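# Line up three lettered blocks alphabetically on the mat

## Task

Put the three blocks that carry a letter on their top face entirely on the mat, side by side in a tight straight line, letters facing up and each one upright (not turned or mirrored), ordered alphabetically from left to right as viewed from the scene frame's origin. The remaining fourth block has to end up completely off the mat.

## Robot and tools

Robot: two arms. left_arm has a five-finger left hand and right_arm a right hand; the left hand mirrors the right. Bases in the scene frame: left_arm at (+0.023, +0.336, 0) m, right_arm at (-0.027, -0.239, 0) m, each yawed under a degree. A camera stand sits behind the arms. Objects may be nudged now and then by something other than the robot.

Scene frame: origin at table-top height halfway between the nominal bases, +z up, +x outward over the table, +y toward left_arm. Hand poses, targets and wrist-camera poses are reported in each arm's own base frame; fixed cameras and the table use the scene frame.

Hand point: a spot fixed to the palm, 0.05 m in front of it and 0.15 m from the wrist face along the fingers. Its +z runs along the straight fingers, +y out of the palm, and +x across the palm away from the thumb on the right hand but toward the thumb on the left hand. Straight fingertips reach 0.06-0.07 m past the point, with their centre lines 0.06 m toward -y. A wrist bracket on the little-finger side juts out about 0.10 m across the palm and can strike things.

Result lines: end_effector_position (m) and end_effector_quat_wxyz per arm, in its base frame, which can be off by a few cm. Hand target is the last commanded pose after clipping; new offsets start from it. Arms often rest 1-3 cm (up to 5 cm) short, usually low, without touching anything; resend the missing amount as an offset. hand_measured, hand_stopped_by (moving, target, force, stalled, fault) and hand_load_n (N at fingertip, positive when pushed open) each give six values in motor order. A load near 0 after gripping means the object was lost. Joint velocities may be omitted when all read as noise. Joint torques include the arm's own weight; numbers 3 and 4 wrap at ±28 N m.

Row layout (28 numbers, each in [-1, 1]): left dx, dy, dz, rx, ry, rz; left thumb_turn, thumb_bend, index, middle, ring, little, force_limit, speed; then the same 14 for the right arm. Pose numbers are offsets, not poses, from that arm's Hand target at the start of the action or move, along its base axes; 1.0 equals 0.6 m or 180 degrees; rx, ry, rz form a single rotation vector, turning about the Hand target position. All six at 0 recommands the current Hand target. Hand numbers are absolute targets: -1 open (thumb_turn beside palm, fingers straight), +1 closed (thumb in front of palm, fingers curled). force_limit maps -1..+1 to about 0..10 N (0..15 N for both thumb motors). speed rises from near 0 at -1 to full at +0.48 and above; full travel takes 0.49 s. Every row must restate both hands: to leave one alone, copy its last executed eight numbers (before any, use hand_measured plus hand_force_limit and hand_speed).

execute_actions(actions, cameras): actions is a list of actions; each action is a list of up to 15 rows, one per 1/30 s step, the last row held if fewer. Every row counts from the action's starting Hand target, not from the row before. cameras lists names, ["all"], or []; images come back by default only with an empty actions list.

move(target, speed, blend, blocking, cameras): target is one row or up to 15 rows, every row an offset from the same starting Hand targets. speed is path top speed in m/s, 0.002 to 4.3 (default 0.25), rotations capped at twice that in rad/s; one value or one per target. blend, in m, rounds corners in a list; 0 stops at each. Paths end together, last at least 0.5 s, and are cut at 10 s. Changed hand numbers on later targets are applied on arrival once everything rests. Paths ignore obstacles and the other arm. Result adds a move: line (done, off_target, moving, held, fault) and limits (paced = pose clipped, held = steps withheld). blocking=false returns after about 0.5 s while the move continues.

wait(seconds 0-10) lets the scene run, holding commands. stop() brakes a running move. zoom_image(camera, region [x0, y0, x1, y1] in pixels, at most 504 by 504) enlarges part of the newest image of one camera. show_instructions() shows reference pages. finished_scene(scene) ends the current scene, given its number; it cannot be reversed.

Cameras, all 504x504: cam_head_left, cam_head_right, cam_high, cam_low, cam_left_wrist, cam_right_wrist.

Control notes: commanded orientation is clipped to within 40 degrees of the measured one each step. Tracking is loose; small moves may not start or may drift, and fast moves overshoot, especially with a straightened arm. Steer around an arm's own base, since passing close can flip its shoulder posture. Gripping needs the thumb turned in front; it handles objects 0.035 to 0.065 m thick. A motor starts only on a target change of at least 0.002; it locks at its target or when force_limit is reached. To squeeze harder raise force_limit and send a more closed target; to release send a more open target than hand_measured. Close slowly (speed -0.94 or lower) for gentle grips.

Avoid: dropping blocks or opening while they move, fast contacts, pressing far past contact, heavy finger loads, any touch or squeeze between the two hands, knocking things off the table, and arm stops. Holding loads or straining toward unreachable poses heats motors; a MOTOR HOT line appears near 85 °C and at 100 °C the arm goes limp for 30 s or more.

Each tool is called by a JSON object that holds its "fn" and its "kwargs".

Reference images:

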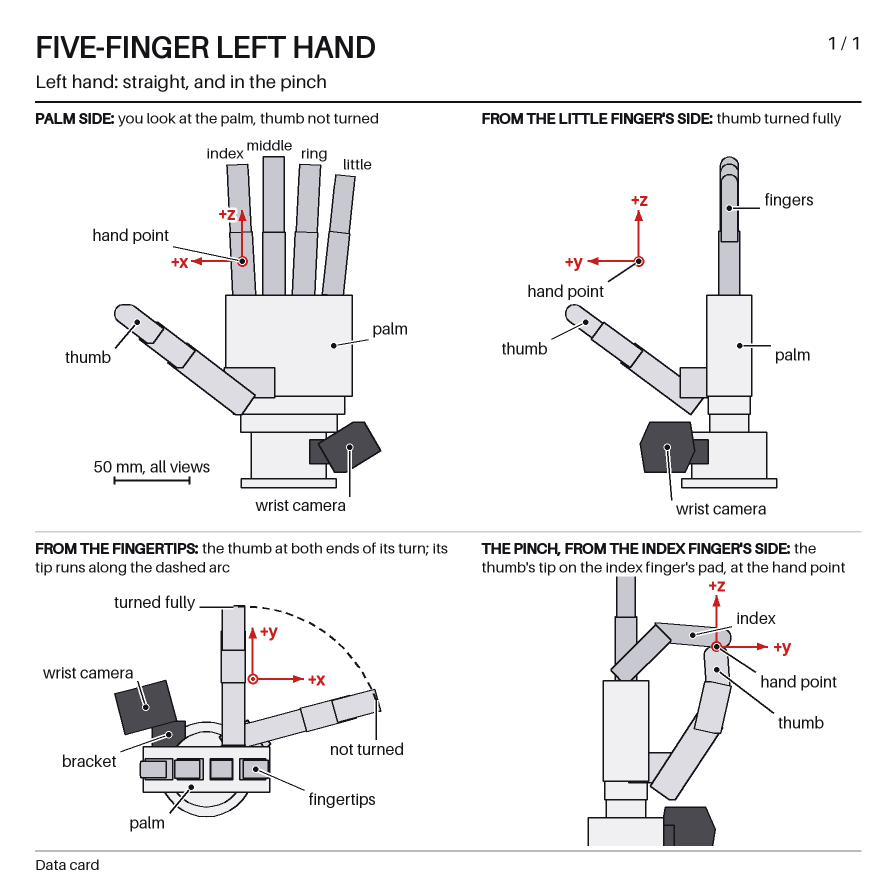

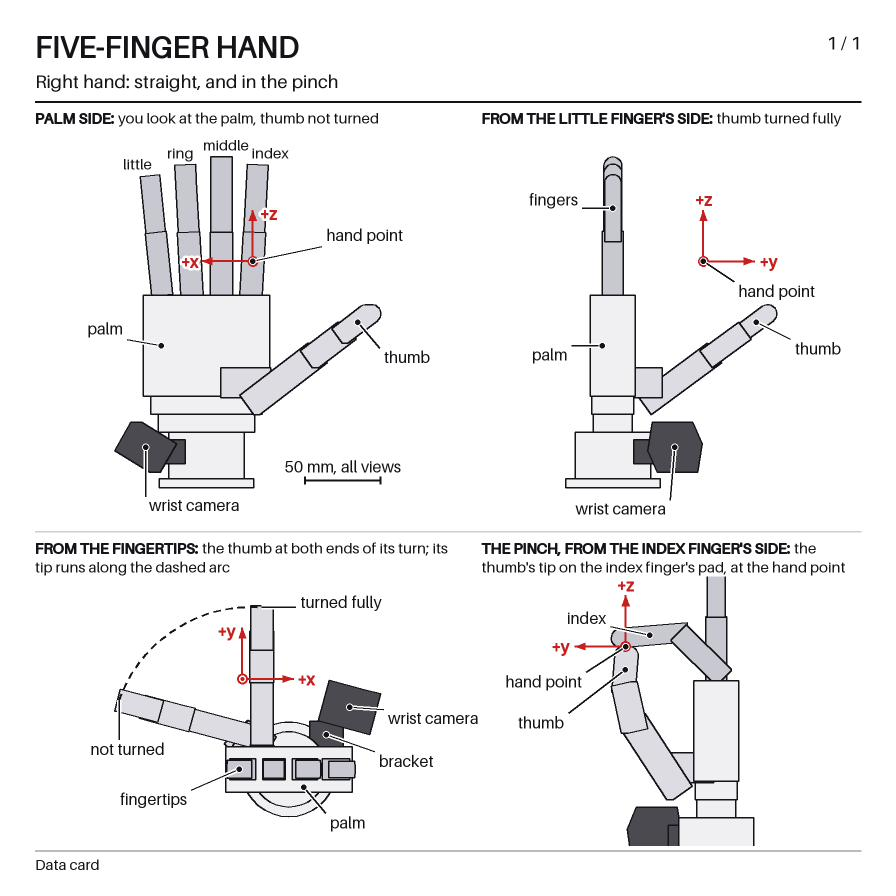

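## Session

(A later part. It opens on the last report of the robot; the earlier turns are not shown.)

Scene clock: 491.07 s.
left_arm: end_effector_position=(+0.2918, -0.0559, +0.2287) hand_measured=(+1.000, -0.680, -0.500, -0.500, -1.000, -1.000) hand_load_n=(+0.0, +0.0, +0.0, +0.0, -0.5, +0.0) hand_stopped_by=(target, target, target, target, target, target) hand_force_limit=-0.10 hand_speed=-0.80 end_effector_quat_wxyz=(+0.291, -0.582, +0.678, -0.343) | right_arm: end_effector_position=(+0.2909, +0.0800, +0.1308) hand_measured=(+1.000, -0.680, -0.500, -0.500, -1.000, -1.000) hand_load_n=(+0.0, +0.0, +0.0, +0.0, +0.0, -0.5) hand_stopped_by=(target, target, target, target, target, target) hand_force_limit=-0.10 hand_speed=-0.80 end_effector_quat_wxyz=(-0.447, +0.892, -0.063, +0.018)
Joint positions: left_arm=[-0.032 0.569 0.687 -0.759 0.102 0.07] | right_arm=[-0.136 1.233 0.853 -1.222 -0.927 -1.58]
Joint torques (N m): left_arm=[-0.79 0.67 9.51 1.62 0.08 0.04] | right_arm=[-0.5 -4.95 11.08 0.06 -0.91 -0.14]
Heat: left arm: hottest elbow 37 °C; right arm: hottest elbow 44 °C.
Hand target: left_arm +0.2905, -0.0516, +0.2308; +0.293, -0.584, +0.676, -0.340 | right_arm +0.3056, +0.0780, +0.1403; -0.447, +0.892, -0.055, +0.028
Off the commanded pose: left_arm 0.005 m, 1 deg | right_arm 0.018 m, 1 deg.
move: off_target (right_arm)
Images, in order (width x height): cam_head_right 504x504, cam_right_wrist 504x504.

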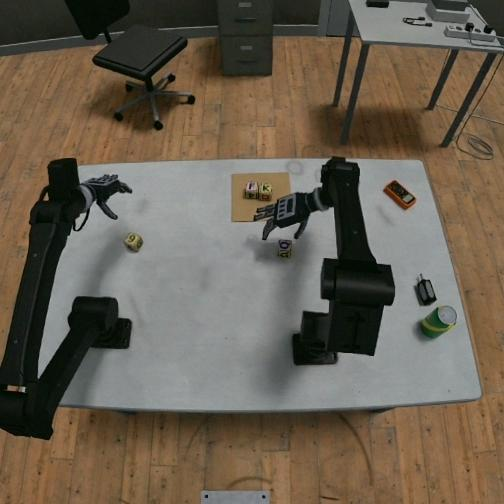

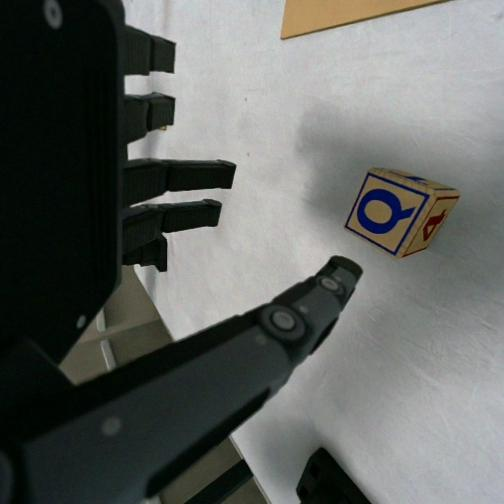

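{"fn": "move", "kwargs": {"target": [[0,0,0,0,0,0,1,-0.68,-0.5,-0.5,-1,-1,-0.1,-0.8,-0.009,-0.017,-0.112,0,0,0,1,-0.68,-0.5,-0.5,-1,-1,0.0,-0.6]], "speed": 0.15, "cameras": ["cam_right_wrist"]}}

{"fn": "zoom_image", "kwargs": {"camera": "cam_right_wrist", "region": [190, 110, 430, 350]}}

Scene clock: 503.43 s.
left_arm: end_effector_position=(+0.2918, -0.0559, +0.2287) hand_measured=(+1.000, -0.680, -0.500, -0.500, -1.000, -1.000) hand_load_n=(+0.0, +0.0, +0.0, +0.0, +0.0, +0.0) hand_stopped_by=(target, target, target, target, target, target) hand_force_limit=-0.10 hand_speed=-0.80 end_effector_quat_wxyz=(+0.291, -0.582, +0.678, -0.343) | right_arm: end_effector_position=(+0.2971, +0.0713, +0.0774) hand_measured=(+1.000, -0.680, -0.500, -0.500, -1.000, -1.000) hand_load_n=(+0.0, +0.0, +0.0, +0.0, +0.0, +0.0) hand_stopped_by=(target, target, target, target, target, target) hand_force_limit=0.00 hand_speed=-0.60 end_effector_quat_wxyz=(-0.447, +0.892, -0.055, +0.025)
Joint positions: left_arm=[-0.032 0.569 0.687 -0.759 0.102 0.07] | right_arm=[-0.16 1.327 0.78 -1.081 -0.927 -1.638]
Joint torques (N m): left_arm=[-0.85 0.67 9.52 1.61 0.08 0.04] | right_arm=[-1.2 -5.83 7.23 0.76 -0.84 -0.08]
Heat: left arm: hottest elbow 37 °C; right arm: hottest elbow 44 °C.
Hand target: left_arm +0.2905, -0.0516, +0.2308; +0.293, -0.584, +0.676, -0.340 | right_arm +0.3003, +0.0678, +0.0732; -0.448, +0.892, -0.056, +0.028
Off the commanded pose: left_arm 0.005 m, 1 deg | right_arm 0.006 m, 0 deg.
move: done
Images, in order (width x height): cam_right_wrist 504x504.

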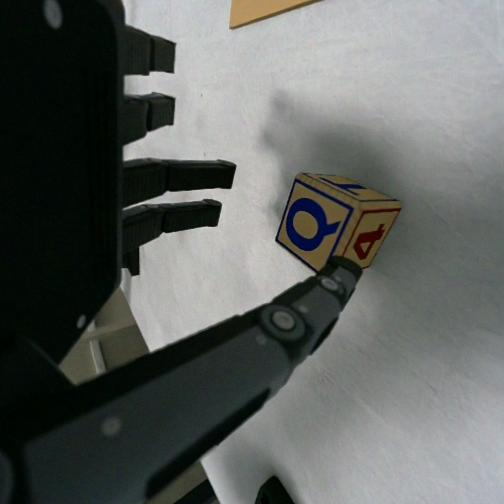

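Scaled by 2.100 from the camera's 504x504 image, which has a finer 720x720 frame.

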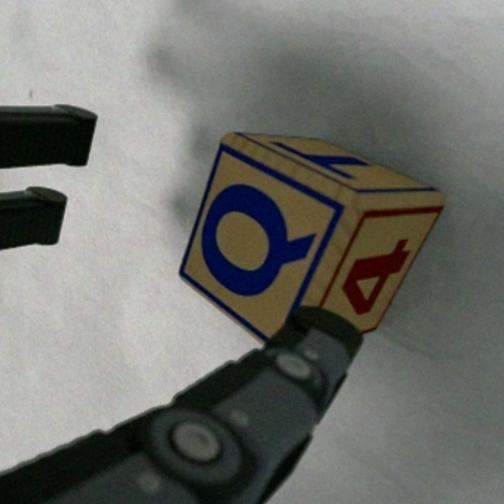

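{"fn": "move", "kwargs": {"target": [[0,0,0,0,0,0,1,-0.68,-0.5,-0.5,-1,-1,-0.1,-0.8,0,-0.011,-0.045,0,0,0,1,-0.68,-0.5,-0.5,-1,-1,0.0,-0.6]], "speed": 0.1, "cameras": ["cam_right_wrist"]}}

{"fn": "zoom_image", "kwargs": {"camera": "cam_right_wrist", "region": [180, 110, 420, 350]}}

Scene clock: 508.80 s.
left_arm: end_effector_position=(+0.2918, -0.0559, +0.2287) hand_measured=(+1.000, -0.680, -0.500, -0.500, -1.000, -1.000) hand_load_n=(+0.0, +0.0, +0.0, +0.0, -0.5, +0.0) hand_stopped_by=(target, target, target, target, target, target) hand_force_limit=-0.10 hand_speed=-0.80 end_effector_quat_wxyz=(+0.291, -0.582, +0.678, -0.343) | right_arm: end_effector_position=(+0.2986, +0.0649, +0.0518) hand_measured=(+1.000, -0.680, -0.500, -0.500, -1.000, -1.000) hand_load_n=(+0.0, +0.0, +0.0, +0.0, +0.0, +0.0) hand_stopped_by=(target, target, target, target, target, target) hand_force_limit=0.00 hand_speed=-0.60 end_effector_quat_wxyz=(-0.448, +0.892, -0.053, +0.027)
Joint positions: left_arm=[-0.032 0.569 0.687 -0.759 0.102 0.07] | right_arm=[-0.179 1.383 0.752 -1.02 -0.927 -1.671]
Joint torques (N m): left_arm=[-0.79 0.67 9.51 1.59 0.08 0.04] | right_arm=[-1.2 -6.12 6.63 0.7 -0.79 -0.11]
Heat: left arm: hottest elbow 37 °C; right arm: hottest elbow 44 °C.
Hand target: left_arm +0.2905, -0.0516, +0.2308; +0.293, -0.584, +0.676, -0.340 | right_arm +0.3001, +0.0612, +0.0460; -0.448, +0.892, -0.056, +0.027
Off the commanded pose: left_arm 0.005 m, 1 deg | right_arm 0.007 m, 0 deg.
move: done
Images, in order (width x height): cam_right_wrist 504x504.

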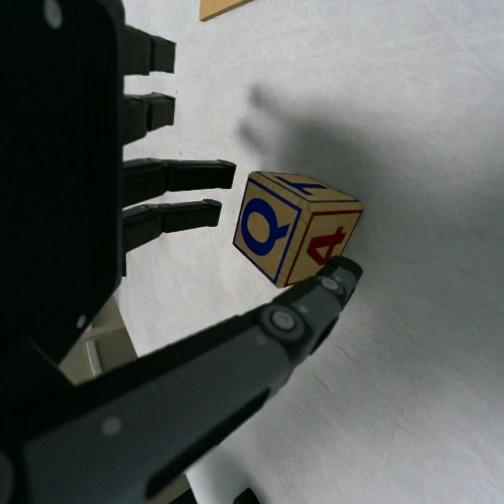

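Scaled by 2.100 from the camera's 504x504 image, which has a finer 720x720 frame.

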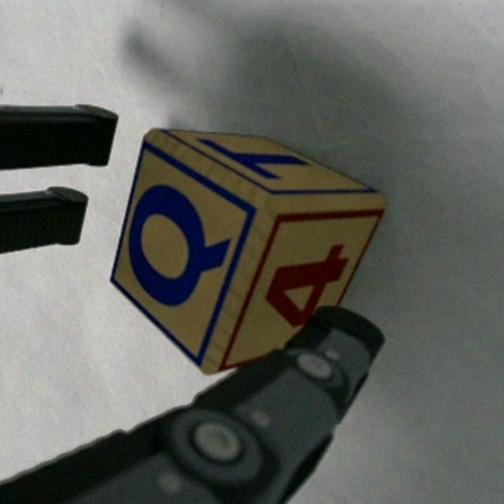

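{"fn": "move", "kwargs": {"target": [[0,0,0,0,0,0,1,-0.68,-0.5,-0.5,-1,-1,-0.1,-0.8,-0.002,0,-0.036,0,0,0,1,-0.68,-0.5,-0.5,-1,-1,0.0,-0.6]], "speed": 0.1}}

Scene clock: 516.07 s.
left_arm: end_effector_position=(+0.2918, -0.0559, +0.2287) hand_measured=(+1.000, -0.680, -0.500, -0.500, -1.000, -1.000) hand_load_n=(+0.0, +0.0, +0.0, +0.0, +0.0, +0.0) hand_stopped_by=(target, target, target, target, target, target) hand_force_limit=-0.10 hand_speed=-0.80 end_effector_quat_wxyz=(+0.291, -0.582, +0.678, -0.343) | right_arm: end_effector_position=(+0.2983, +0.0647, +0.0304) hand_measured=(+1.000, -0.680, -0.500, -0.500, -1.000, -1.000) hand_load_n=(+0.0, +0.0, -0.5, +0.0, +0.0, +0.0) hand_stopped_by=(target, target, target, target, target, target) hand_force_limit=0.00 hand_speed=-0.60 end_effector_quat_wxyz=(-0.448, +0.892, -0.053, +0.027)
Joint positions: left_arm=[-0.032 0.569 0.687 -0.759 0.102 0.07] | right_arm=[-0.18 1.425 0.723 -0.95 -0.927 -1.673]
Joint torques (N m): left_arm=[-0.79 0.67 9.51 1.61 0.08 0.04] | right_arm=[-1.26 -6.3 6.2 0.68 -0.79 -0.11]
Heat: left arm: hottest elbow 37 °C; right arm: hottest elbow 43 °C.
Hand target: left_arm +0.2905, -0.0516, +0.2308; +0.293, -0.584, +0.676, -0.340 | right_arm +0.2989, +0.0613, +0.0245; -0.448, +0.892, -0.056, +0.027
Off the commanded pose: left_arm 0.005 m, 1 deg | right_arm 0.007 m, 0 deg.
move: done

{"fn": "move", "kwargs": {"target": [[0,0,0,0,0,0,1,-0.68,-0.5,-0.5,-1,-1,-0.1,-0.8,0,0,0,0,0,0,1,-0.68,0.8,0.8,-1,-1,-0.1,-0.9],[0,0,0,0,0,0,1,-0.68,-0.5,-0.5,-1,-1,-0.1,-0.8,0,0,0.19,0,0,0,1,-0.68,0.8,0.8,-1,-1,-0.1,-0.9],[0,0,0,0,0,0,1,-0.68,-0.5,-0.5,-1,-1,-0.1,-0.8,0.38,0.0,0.2,0,0,-0.516,1,-0.68,0.8,0.8,-1,-1,-0.1,-0.9]], "speed": [0.12,0.12,0.3], "cameras": ["cam_right_wrist","cam_head_right"]}}

{"fn": "zoom_image", "kwargs": {"camera": "cam_right_wrist", "region": [80, 60, 400, 380]}}

Scene clock: 529.57 s.
left_arm: end_effector_position=(+0.2918, -0.0559, +0.2287) hand_measured=(+1.000, -0.680, -0.500, -0.500, -1.000, -1.000) hand_load_n=(+0.0, +0.0, +0.0, +0.0, +0.0, +0.0) hand_stopped_by=(target, target, target, target, target, target) hand_force_limit=-0.10 hand_speed=-0.80 end_effector_quat_wxyz=(+0.291, -0.582, +0.678, -0.343) | right_arm: end_effector_position=(+0.5086, +0.0537, +0.1287) hand_measured=(+1.000, -0.682, -0.008, -0.028, -1.000, -1.000) hand_load_n=(-2.5, +7.0, +4.5, +2.5, +0.0, +0.0) hand_stopped_by=(target, target, force, force, target, target) hand_force_limit=-0.10 hand_speed=-0.90 end_effector_quat_wxyz=(+0.277, -0.580, +0.687, -0.339)
Joint positions: left_arm=[-0.032 0.569 0.687 -0.759 0.102 0.07] | right_arm=[0.118 1.32 0.856 -0.224 0.237 0.174]
Joint torques (N m): left_arm=[-0.79 0.67 9.51 1.62 0.07 0.04] | right_arm=[0.32 -7.47 12.71 1.47 0.24 0.09]
Heat: left arm: hottest elbow 37 °C; right arm: hottest elbow 43 °C.
Hand target: left_arm +0.2905, -0.0516, +0.2308; +0.293, -0.584, +0.676, -0.340 | right_arm +0.5269, +0.0611, +0.1445; +0.289, -0.574, +0.685, -0.343
Off the commanded pose: left_arm 0.005 m, 1 deg | right_arm 0.025 m, 2 deg.
move: off_target (right_arm)
Images, in order (width x height): cam_head_right 504x504, cam_right_wrist 504x504.

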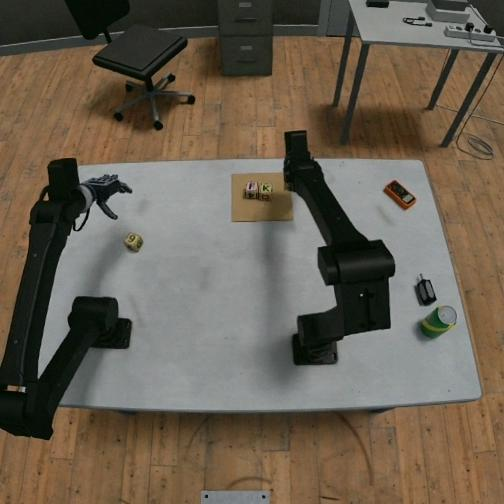

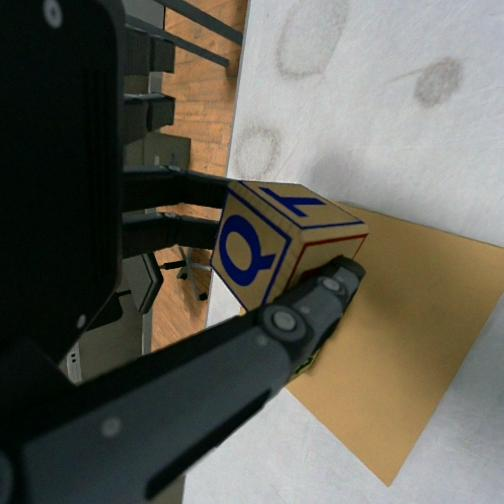

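Scaled by 1.575 from the camera's 504x504 image, which has a finer 720x720 frame.

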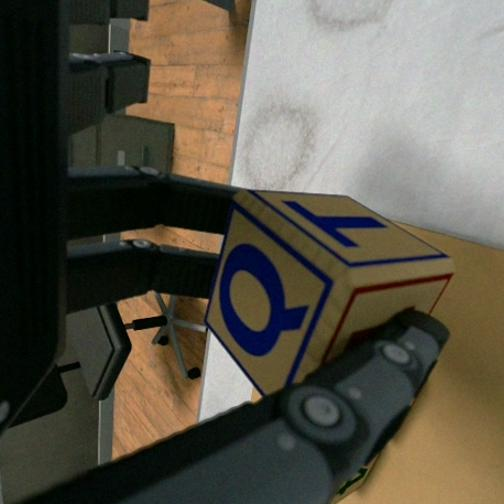

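{"fn": "move", "kwargs": {"target": [[0,0,0,0,0,0,1,-0.68,-0.5,-0.5,-1,-1,-0.1,-0.8,0.01,0.05,-0.075,0,0,0,1,-0.68,0.8,0.8,-1,-1,-0.1,-0.9]], "speed": 0.12, "cameras": ["cam_right_wrist","cam_head_right","cam_low"]}}

{"fn": "zoom_image", "kwargs": {"camera": "cam_head_right", "region": [240, 165, 300, 225]}}

{"fn": "zoom_image", "kwargs": {"camera": "cam_low", "region": [140, 265, 230, 325]}}

Scene clock: 537.57 s.
left_arm: end_effector_position=(+0.2918, -0.0559, +0.2287) hand_measured=(+1.000, -0.680, -0.500, -0.500, -1.000, -1.000) hand_load_n=(+0.0, +0.0, +0.0, +0.0, +0.0, +0.0) hand_stopped_by=(target, target, target, target, target, target) hand_force_limit=-0.10 hand_speed=-0.80 end_effector_quat_wxyz=(+0.291, -0.582, +0.678, -0.343) | right_arm: end_effector_position=(+0.5252, +0.0852, +0.0986) hand_measured=(+1.000, -0.682, -0.008, -0.028, -1.000, -1.000) hand_load_n=(-2.5, +7.0, +5.0, +2.5, -0.5, +0.0) hand_stopped_by=(target, target, force, force, target, target) hand_force_limit=-0.10 hand_speed=-0.90 end_effector_quat_wxyz=(+0.281, -0.578, +0.685, -0.342)
Joint positions: left_arm=[-0.032 0.569 0.687 -0.759 0.102 0.07] | right_arm=[0.189 1.417 0.856 -0.127 0.292 0.219]
Joint torques (N m): left_arm=[-0.79 0.67 9.51 1.61 0.08 0.04] | right_arm=[0.32 -8.82 9.39 2.28 0.27 0.07]
Heat: left arm: hottest elbow 37 °C; right arm: hottest elbow 43 °C.
Hand target: left_arm +0.2905, -0.0516, +0.2308; +0.293, -0.584, +0.676, -0.340 | right_arm +0.5329, +0.0912, +0.0995; +0.289, -0.574, +0.685, -0.343
Off the commanded pose: left_arm 0.005 m, 1 deg | right_arm 0.010 m, 1 deg.
move: done
Images, in order (width x height): cam_head_right 504x504, cam_low 504x504, cam_right_wrist 504x504.

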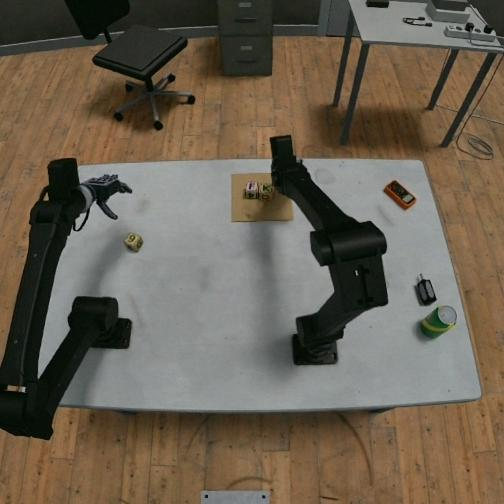

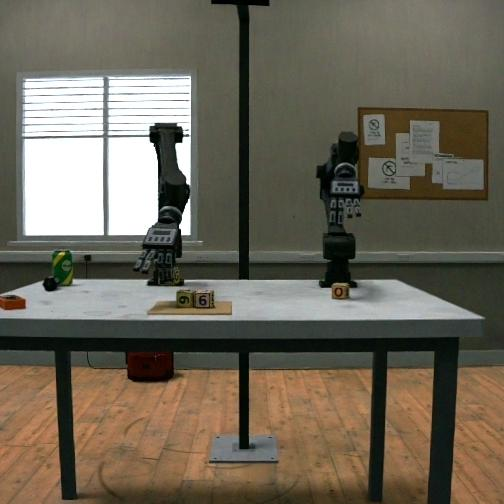

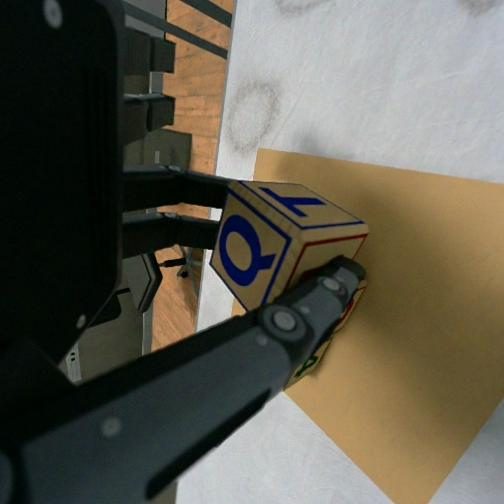

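Scaled by 8.400 from the camera's 504x504 image, which has a finer 720x720 frame.

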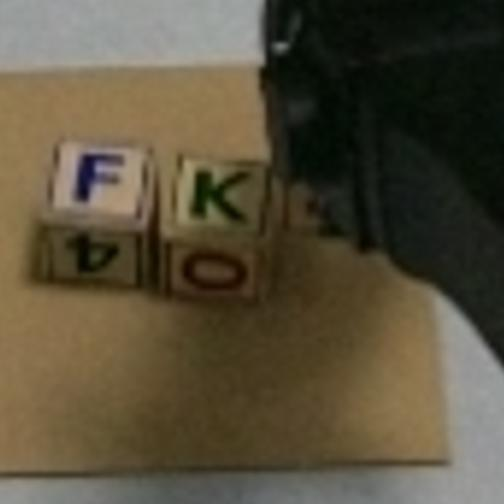

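Scaled by 5.600 from the camera's 504x504 image, which has a finer 720x720 frame.

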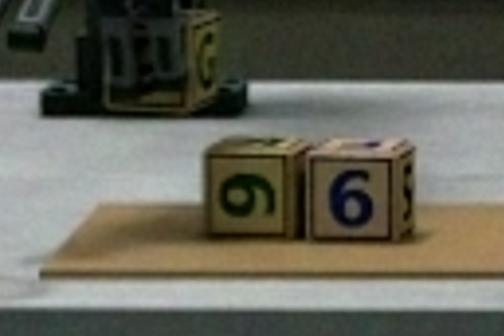

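{"fn": "move", "kwargs": {"target": [[0,0,0,0,0,0,1,-0.68,-0.5,-0.5,-1,-1,-0.1,-0.8,-0.012,-0.004,-0.055,0,0,0,1,-0.68,0.8,0.8,-1,-1,-0.1,-0.9]], "speed": 0.08, "cameras": ["cam_right_wrist","cam_head_right","cam_low"]}}

{"fn": "zoom_image", "kwargs": {"camera": "cam_head_right", "region": [240, 165, 300, 225]}}

{"fn": "zoom_image", "kwargs": {"camera": "cam_low", "region": [150, 270, 220, 320]}}

Scene clock: 548.53 s.
left_arm: end_effector_position=(+0.2918, -0.0559, +0.2287) hand_measured=(+1.000, -0.680, -0.500, -0.500, -1.000, -1.000) hand_load_n=(+0.0, +0.0, -0.5, +0.0, +0.0, +0.0) hand_stopped_by=(target, target, target, target, target, target) hand_force_limit=-0.10 hand_speed=-0.80 end_effector_quat_wxyz=(+0.291, -0.582, +0.678, -0.343) | right_arm: end_effector_position=(+0.5225, +0.0847, +0.0702) hand_measured=(+1.000, -0.682, -0.008, -0.028, -1.000, -1.000) hand_load_n=(-2.5, +7.0, +5.0, +2.5, -0.5, -0.5) hand_stopped_by=(target, target, force, force, target, target) hand_force_limit=-0.10 hand_speed=-0.90 end_effector_quat_wxyz=(+0.285, -0.576, +0.684, -0.344)
Joint positions: left_arm=[-0.032 0.569 0.687 -0.759 0.102 0.07] | right_arm=[0.189 1.458 0.803 -0.023 0.292 0.22]
Joint torques (N m): left_arm=[-0.79 0.67 9.52 1.61 0.07 0.04] | right_arm=[-0.03 -8.94 8.14 2.3 0.19 0.06]
Heat: left arm: hottest elbow 37 °C; right arm: hottest elbow 43 °C.
Hand target: left_arm +0.2905, -0.0516, +0.2308; +0.293, -0.584, +0.676, -0.340 | right_arm +0.5258, +0.0889, +0.0667; +0.289, -0.574, +0.685, -0.343
Off the commanded pose: left_arm 0.005 m, 1 deg | right_arm 0.006 m, 0 deg.
move: done
Images, in order (width x height): cam_head_right 504x504, cam_low 504x504, cam_right_wrist 504x504.

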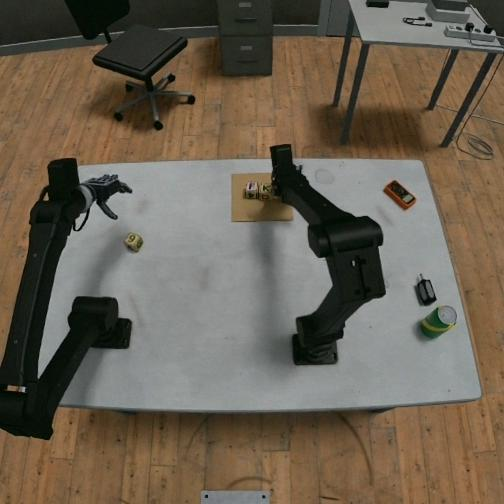

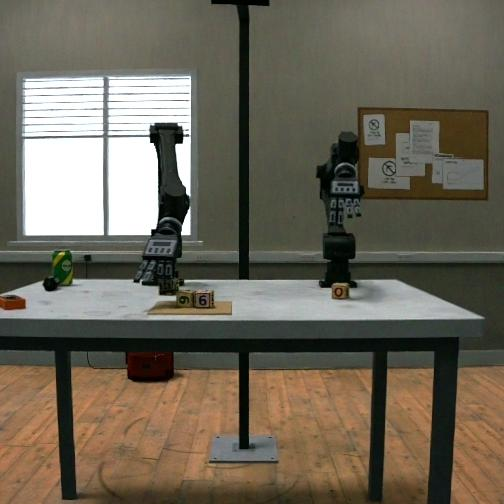

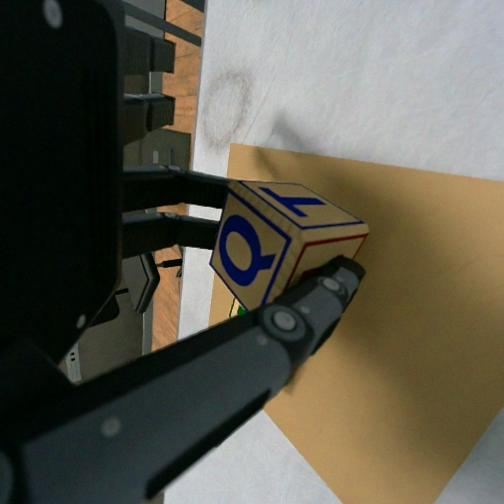

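Scaled by 8.400 from the camera's 504x504 image, which has a finer 720x720 frame.

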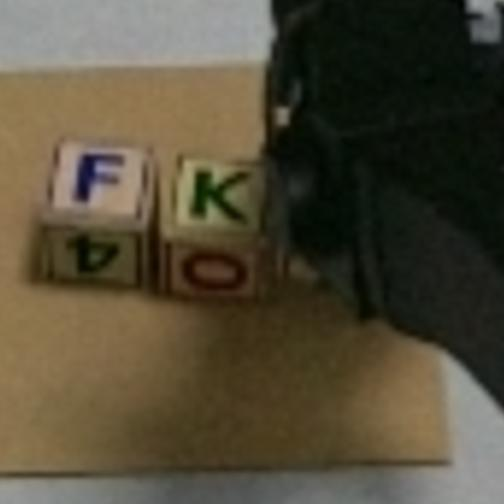

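Scaled by 7.200 from the camera's 504x504 image, which has a finer 720x720 frame.

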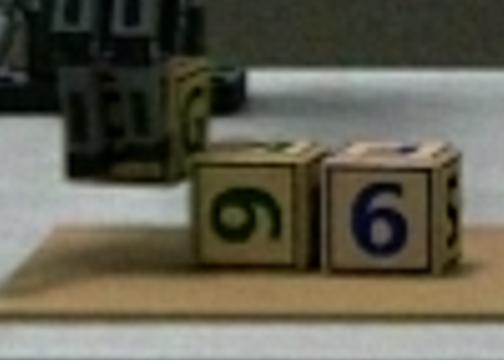

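{"fn": "move", "kwargs": {"target": [[0,0,0,0,0,0,1,-0.68,-0.5,-0.5,-1,-1,-0.1,-0.8,0.002,0.0,-0.04,0,0,0,1,-0.68,0.8,0.8,-1,-1,-0.1,-0.9]], "speed": 0.08, "cameras": ["cam_right_wrist","cam_head_right","cam_low"]}}

{"fn": "zoom_image", "kwargs": {"camera": "cam_low", "region": [150, 270, 220, 320]}}

Scene clock: 554.13 s.
left_arm: end_effector_position=(+0.2918, -0.0559, +0.2287) hand_measured=(+1.000, -0.680, -0.500, -0.500, -1.000, -1.000) hand_load_n=(+0.0, +0.0, +0.0, +0.0, +0.0, +0.0) hand_stopped_by=(target, target, target, target, target, target) hand_force_limit=-0.10 hand_speed=-0.80 end_effector_quat_wxyz=(+0.291, -0.582, +0.678, -0.343) | right_arm: end_effector_position=(+0.5244, +0.0851, +0.0474) hand_measured=(+1.000, -0.682, -0.008, -0.028, -1.000, -1.000) hand_load_n=(-2.5, +7.0, +5.0, +2.5, +0.0, +0.0) hand_stopped_by=(target, target, force, force, target, target) hand_force_limit=-0.10 hand_speed=-0.90 end_effector_quat_wxyz=(+0.286, -0.576, +0.684, -0.345)
Joint positions: left_arm=[-0.032 0.569 0.687 -0.759 0.102 0.07] | right_arm=[0.189 1.508 0.78 0.052 0.292 0.22]
Joint torques (N m): left_arm=[-0.79 0.67 9.51 1.61 0.08 0.04] | right_arm=[0.03 -9.23 7.69 2.32 0.17 0.06]
Heat: left arm: hottest elbow 37 °C; right arm: hottest elbow 43 °C.
Hand target: left_arm +0.2905, -0.0516, +0.2308; +0.293, -0.584, +0.676, -0.340 | right_arm +0.5269, +0.0888, +0.0426; +0.289, -0.574, +0.685, -0.343
Off the commanded pose: left_arm 0.005 m, 1 deg | right_arm 0.007 m, 0 deg.
move: done
Images, in order (width x height): cam_head_right 504x504, cam_low 504x504, cam_right_wrist 504x504.

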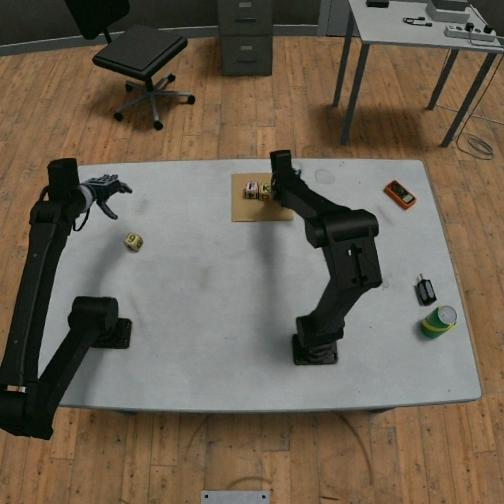

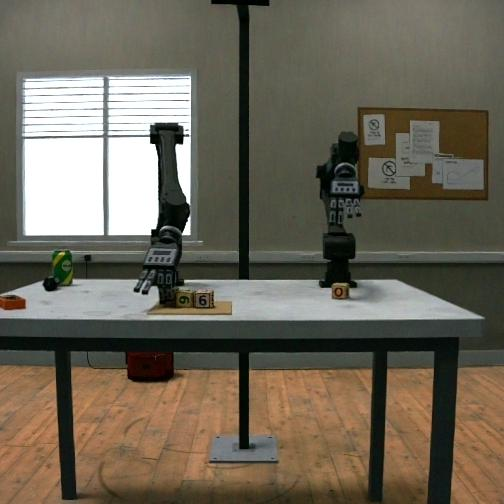

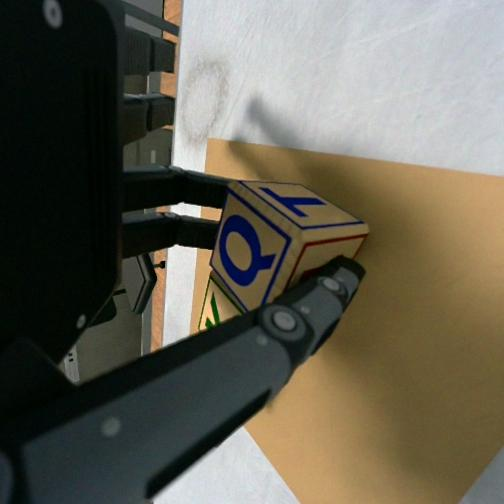

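Scaled by 7.200 from the camera's 504x504 image, which has a finer 720x720 frame.

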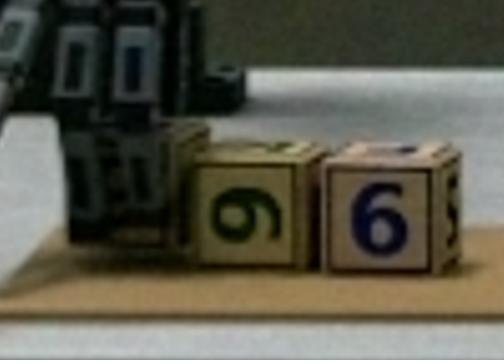

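{"fn": "move", "kwargs": {"target": [[0,0,0,0,0,0,1,-0.68,-0.5,-0.5,-1,-1,-0.1,-0.8,0.0,0.0,-0.02,0,0,0,1,-0.68,0.8,0.8,-1,-1,-0.1,-0.9]], "speed": 0.05, "cameras": ["cam_right_wrist","cam_head_right","cam_low"]}}

{"fn": "zoom_image", "kwargs": {"camera": "cam_low", "region": [150, 270, 220, 320]}}

{"fn": "zoom_image", "kwargs": {"camera": "cam_head_right", "region": [240, 165, 300, 225]}}

Scene clock: 561.10 s.
left_arm: end_effector_position=(+0.2918, -0.0559, +0.2287) hand_measured=(+1.000, -0.680, -0.500, -0.500, -1.000, -1.000) hand_load_n=(+0.0, +0.0, +0.0, +0.0, +0.0, +0.0) hand_stopped_by=(target, target, target, target, target, target) hand_force_limit=-0.10 hand_speed=-0.80 end_effector_quat_wxyz=(+0.291, -0.582, +0.678, -0.343) | right_arm: end_effector_position=(+0.5273, +0.0855, +0.0410) hand_measured=(+1.000, -0.682, -0.008, -0.028, -1.000, -1.000) hand_load_n=(-2.5, +7.0, +4.0, +2.5, +0.0, +0.0) hand_stopped_by=(target, target, force, force, target, target) hand_force_limit=-0.10 hand_speed=-0.90 end_effector_quat_wxyz=(+0.290, -0.573, +0.683, -0.347)
Joint positions: left_arm=[-0.032 0.569 0.687 -0.759 0.102 0.07] | right_arm=[0.189 1.528 0.772 0.091 0.293 0.22]
Joint torques (N m): left_arm=[-0.79 0.67 9.51 1.61 0.08 0.05] | right_arm=[0.09 -8.76 7.25 2.13 0.14 0.06]
Heat: left arm: hottest elbow 37 °C; right arm: hottest elbow 43 °C.
Hand target: left_arm +0.2905, -0.0516, +0.2308; +0.293, -0.584, +0.676, -0.340 | right_arm +0.5269, +0.0889, +0.0305; +0.289, -0.574, +0.685, -0.343
Off the commanded pose: left_arm 0.005 m, 1 deg | right_arm 0.011 m, 1 deg.
move: off_target (right_arm)
Images, in order (width x height): cam_head_right 504x504, cam_low 504x504, cam_right_wrist 504x504.

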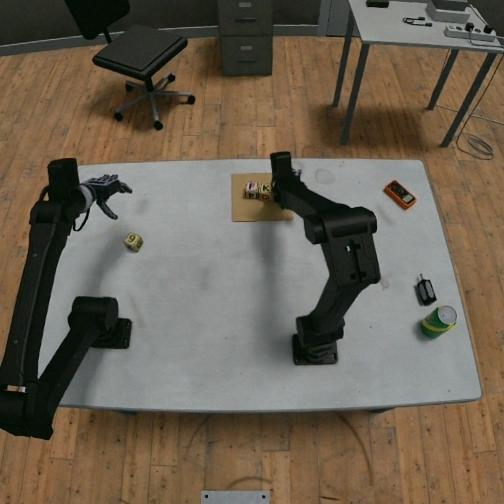

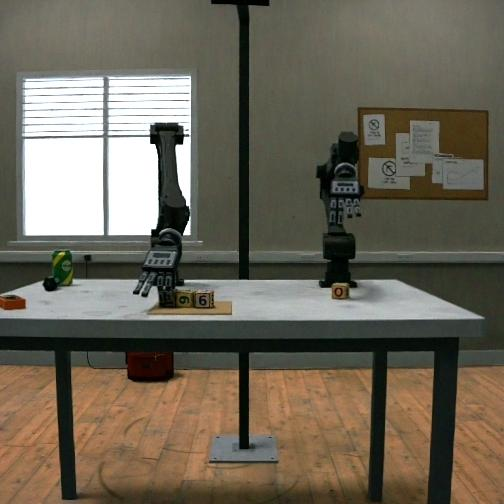

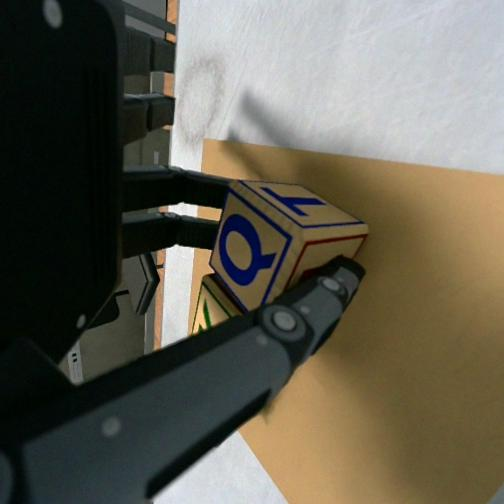

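Scaled by 7.200 from the camera's 504x504 image, which has a finer 720x720 frame.

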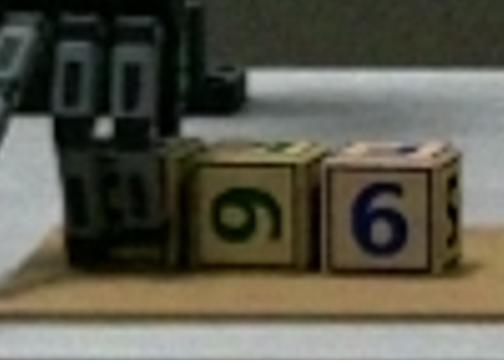

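Scaled by 8.400 from the camera's 504x504 image, which has a finer 720x720 frame.

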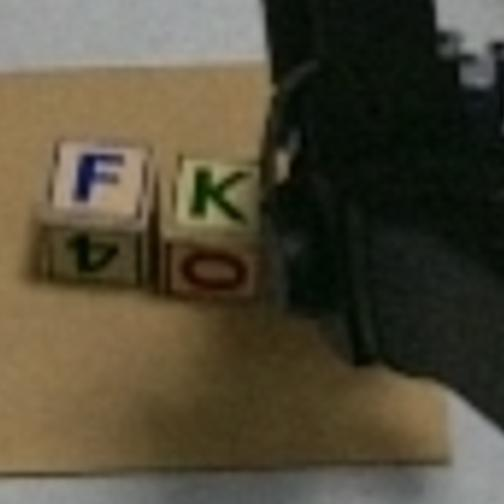

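{"fn": "zoom_image", "kwargs": {"camera": "cam_right_wrist", "region": [170, 160, 330, 360]}}

Scaled by 2.520 from the camera's 504x504 image, which has a finer 720x720 frame.

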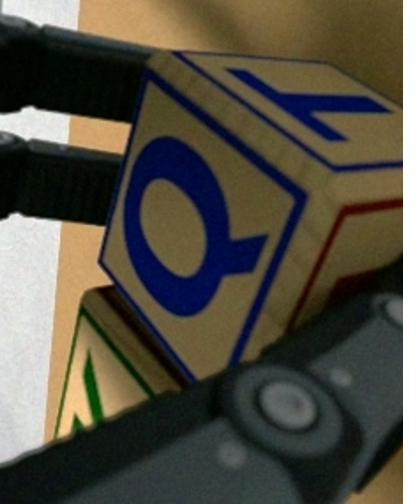

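{"fn": "move", "kwargs": {"target": [[0,0,0,0,0,0,1,-0.68,-0.5,-0.5,-1,-1,-0.1,-0.8,0.00,0,0.0,0,0,0,1,-0.68,-0.1,-0.1,-1,-1,-0.1,-0.95],[0,0,0,0,0,0,1,-0.68,-0.5,-0.5,-1,-1,-0.1,-0.8,0.00,0,0.0,0,0,0,1,-0.68,-0.5,-0.5,-1,-1,-0.1,-0.8],[0,0,0,0,0,0,1,-0.68,-0.5,-0.5,-1,-1,-0.1,-0.8,0.03,-0.005,0.13,0,0,0,1,-0.68,-0.5,-0.5,-1,-1,-0.1,-0.8]], "speed": 0.1, "cameras": ["cam_right_wrist","cam_head_right"]}}

{"fn": "zoom_image", "kwargs": {"camera": "cam_right_wrist", "region": [170, 110, 410, 350]}}

{"fn": "zoom_image", "kwargs": {"camera": "cam_head_right", "region": [240, 165, 300, 225]}}

Scene clock: 578.53 s.
left_arm: end_effector_position=(+0.2918, -0.0559, +0.2287) hand_measured=(+1.000, -0.680, -0.500, -0.500, -1.000, -1.000) hand_load_n=(+0.0, +0.0, +0.0, +0.0, +0.0, +0.0) hand_stopped_by=(target, target, target, target, target, target) hand_force_limit=-0.10 hand_speed=-0.80 end_effector_quat_wxyz=(+0.291, -0.582, +0.678, -0.343) | right_arm: end_effector_position=(+0.5290, +0.0873, +0.0887) hand_measured=(+1.000, -0.680, -0.500, -0.500, -1.000, -1.000) hand_load_n=(+0.0, +0.0, +0.0, +0.0, +0.0, -0.5) hand_stopped_by=(target, target, target, target, target, target) hand_force_limit=-0.10 hand_speed=-0.80 end_effector_quat_wxyz=(+0.277, -0.582, +0.686, -0.336)
Joint positions: left_arm=[-0.032 0.569 0.687 -0.759 0.102 0.07] | right_arm=[0.189 1.448 0.866 -0.122 0.285 0.22]
Joint torques (N m): left_arm=[-0.79 0.67 9.51 1.61 0.08 0.04] | right_arm=[-1.03 -10.75 11.48 1.42 0 -0.03]
Heat: left arm: hottest elbow 37 °C; right arm: hottest elbow 42 °C.
Hand target: left_arm +0.2905, -0.0516, +0.2308; +0.293, -0.584, +0.676, -0.340 | right_arm +0.5450, +0.0858, +0.1086; +0.289, -0.574, +0.685, -0.343
Off the commanded pose: left_arm 0.005 m, 1 deg | right_arm 0.025 m, 2 deg.
move: off_target (right_arm)
Images, in order (width x height): cam_head_right 504x504, cam_right_wrist 504x504.

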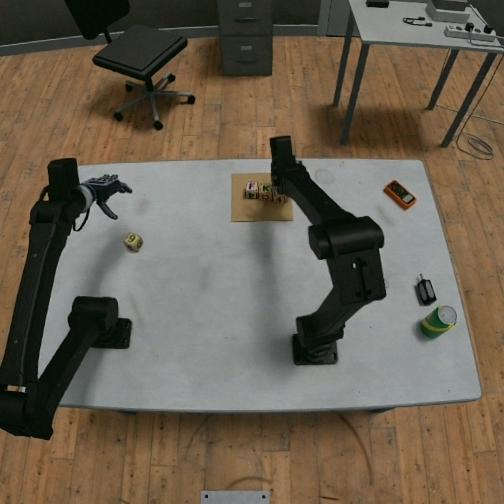

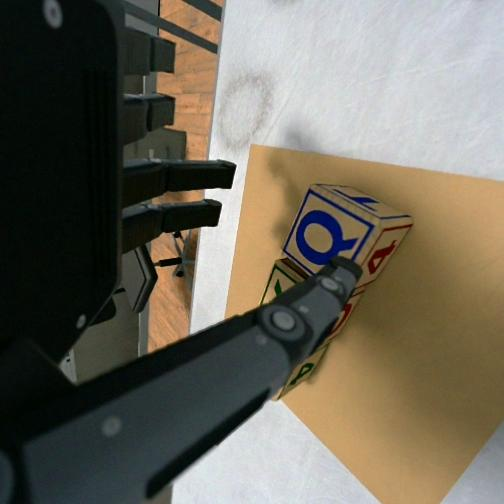

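Scaled by 2.100 from the camera's 504x504 image, which has a finer 720x720 frame.

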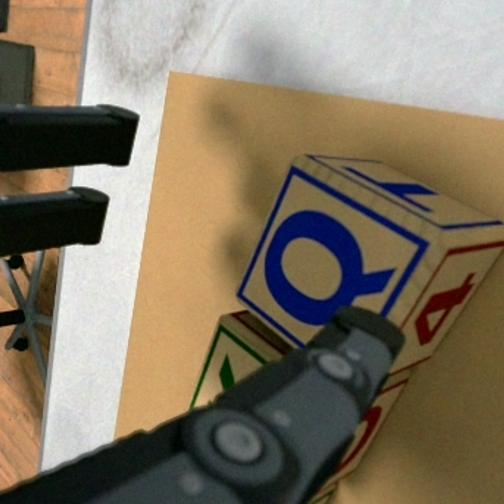

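Scaled by 8.400 from the camera's 504x504 image, which has a finer 720x720 frame.

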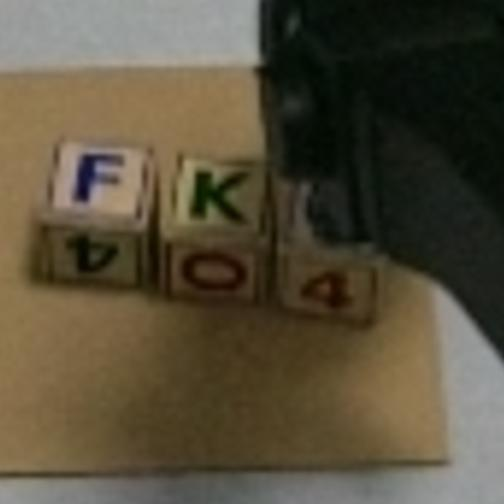

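{"fn": "move", "kwargs": {"target": [[0,0,0,0,0,0,1,-0.68,-0.5,-0.5,-1,-1,-0.1,-0.8,0,0,0.08,0,0,0,1,-0.68,-0.5,-0.5,-1,-1,-0.1,-0.8],[0,0,0,0,0,0,1,-0.68,-0.5,-0.5,-1,-1,-0.1,-0.8,-0.11,-0.12,0.03,0,0,0,1,-0.68,-0.5,-0.5,-1,-1,-0.1,-0.8],[0,0,0,0,0,0,1,-0.68,-0.5,-0.5,-1,-1,-0.1,-0.8,-0.11,-0.115,-0.06,0,0,0,1,0,-0.2,-0.2,-1,-1,-0.1,0]], "speed": [0.15,0.2,0.15], "cameras": ["cam_right_wrist","cam_head_right","cam_high","cam_low"]}}

{"fn": "zoom_image", "kwargs": {"camera": "cam_head_right", "region": [240, 165, 300, 225]}}

{"fn": "zoom_image", "kwargs": {"camera": "cam_low", "region": [150, 270, 220, 320]}}

Scene clock: 592.23 s.
left_arm: end_effector_position=(+0.2918, -0.0559, +0.2287) hand_measured=(+1.000, -0.680, -0.500, -0.500, -1.000, -1.000) hand_load_n=(+0.0, -0.5, +0.0, +0.0, +0.0, +0.0) hand_stopped_by=(target, target, target, target, target, target) hand_force_limit=-0.10 hand_speed=-0.80 end_effector_quat_wxyz=(+0.291, -0.582, +0.678, -0.343) | right_arm: end_effector_position=(+0.4755, +0.0185, +0.0749) hand_measured=(+1.000, +0.000, -0.200, -0.200, -1.000, -1.000) hand_load_n=(+0.0, +0.0, +0.0, +0.0, +0.0, +0.0) hand_stopped_by=(target, target, target, target, target, target) hand_force_limit=-0.10 hand_speed=0.00 end_effector_quat_wxyz=(+0.289, -0.574, +0.686, -0.340)
Joint positions: left_arm=[-0.032 0.569 0.687 -0.759 0.102 0.07] | right_arm=[0.024 1.306 0.663 -0.011 0.154 0.124]
Joint torques (N m): left_arm=[-0.79 0.67 9.51 1.61 0.07 0.04] | right_arm=[-0.56 -6.65 8.35 2.26 0.16 -0.06]
Heat: left arm: hottest elbow 37 °C; right arm: hottest elbow 42 °C.
Hand target: left_arm +0.2905, -0.0516, +0.2308; +0.293, -0.584, +0.676, -0.340 | right_arm +0.4789, +0.0167, +0.0725; +0.288, -0.574, +0.685, -0.343
Off the commanded pose: left_arm 0.005 m, 1 deg | right_arm 0.004 m, 0 deg.
move: done
Images, in order (width x height): cam_head_right 504x504, cam_high 504x504, cam_low 504x504, cam_right_wrist 504x504.

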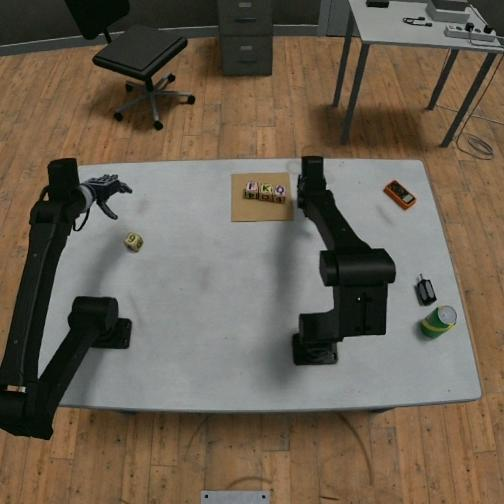

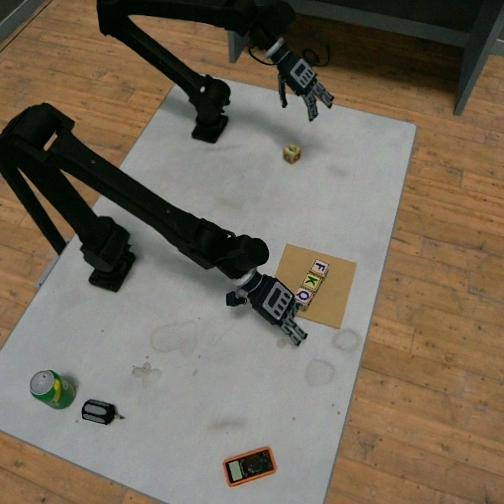

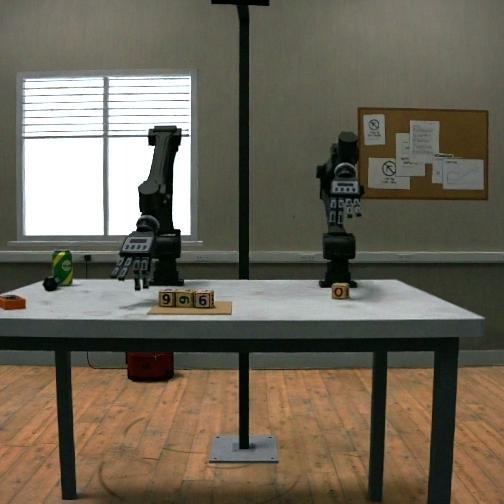

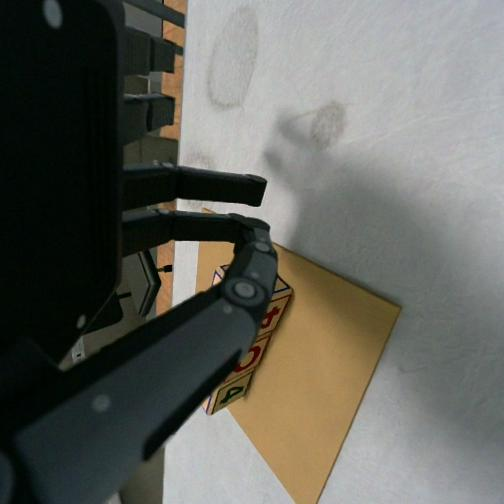

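Scaled by 8.400 from the camera's 504x504 image, which has a finer 720x720 frame.

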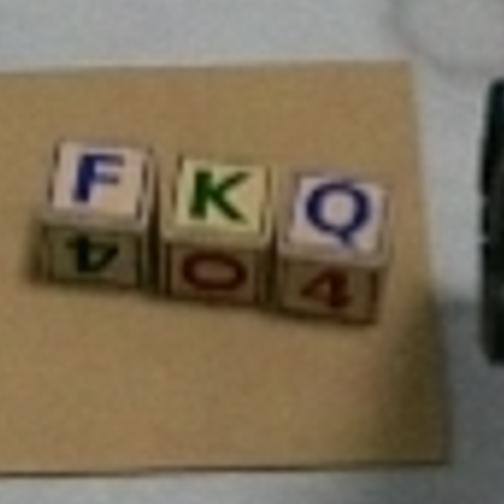

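Scaled by 7.200 from the camera's 504x504 image, which has a finer 720x720 frame.

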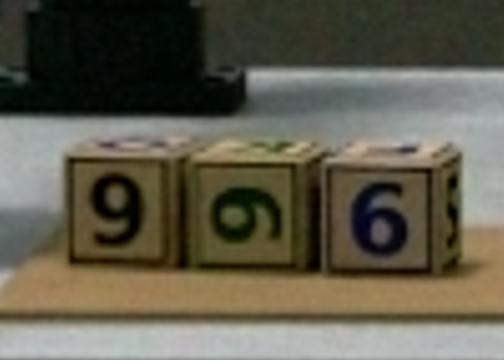

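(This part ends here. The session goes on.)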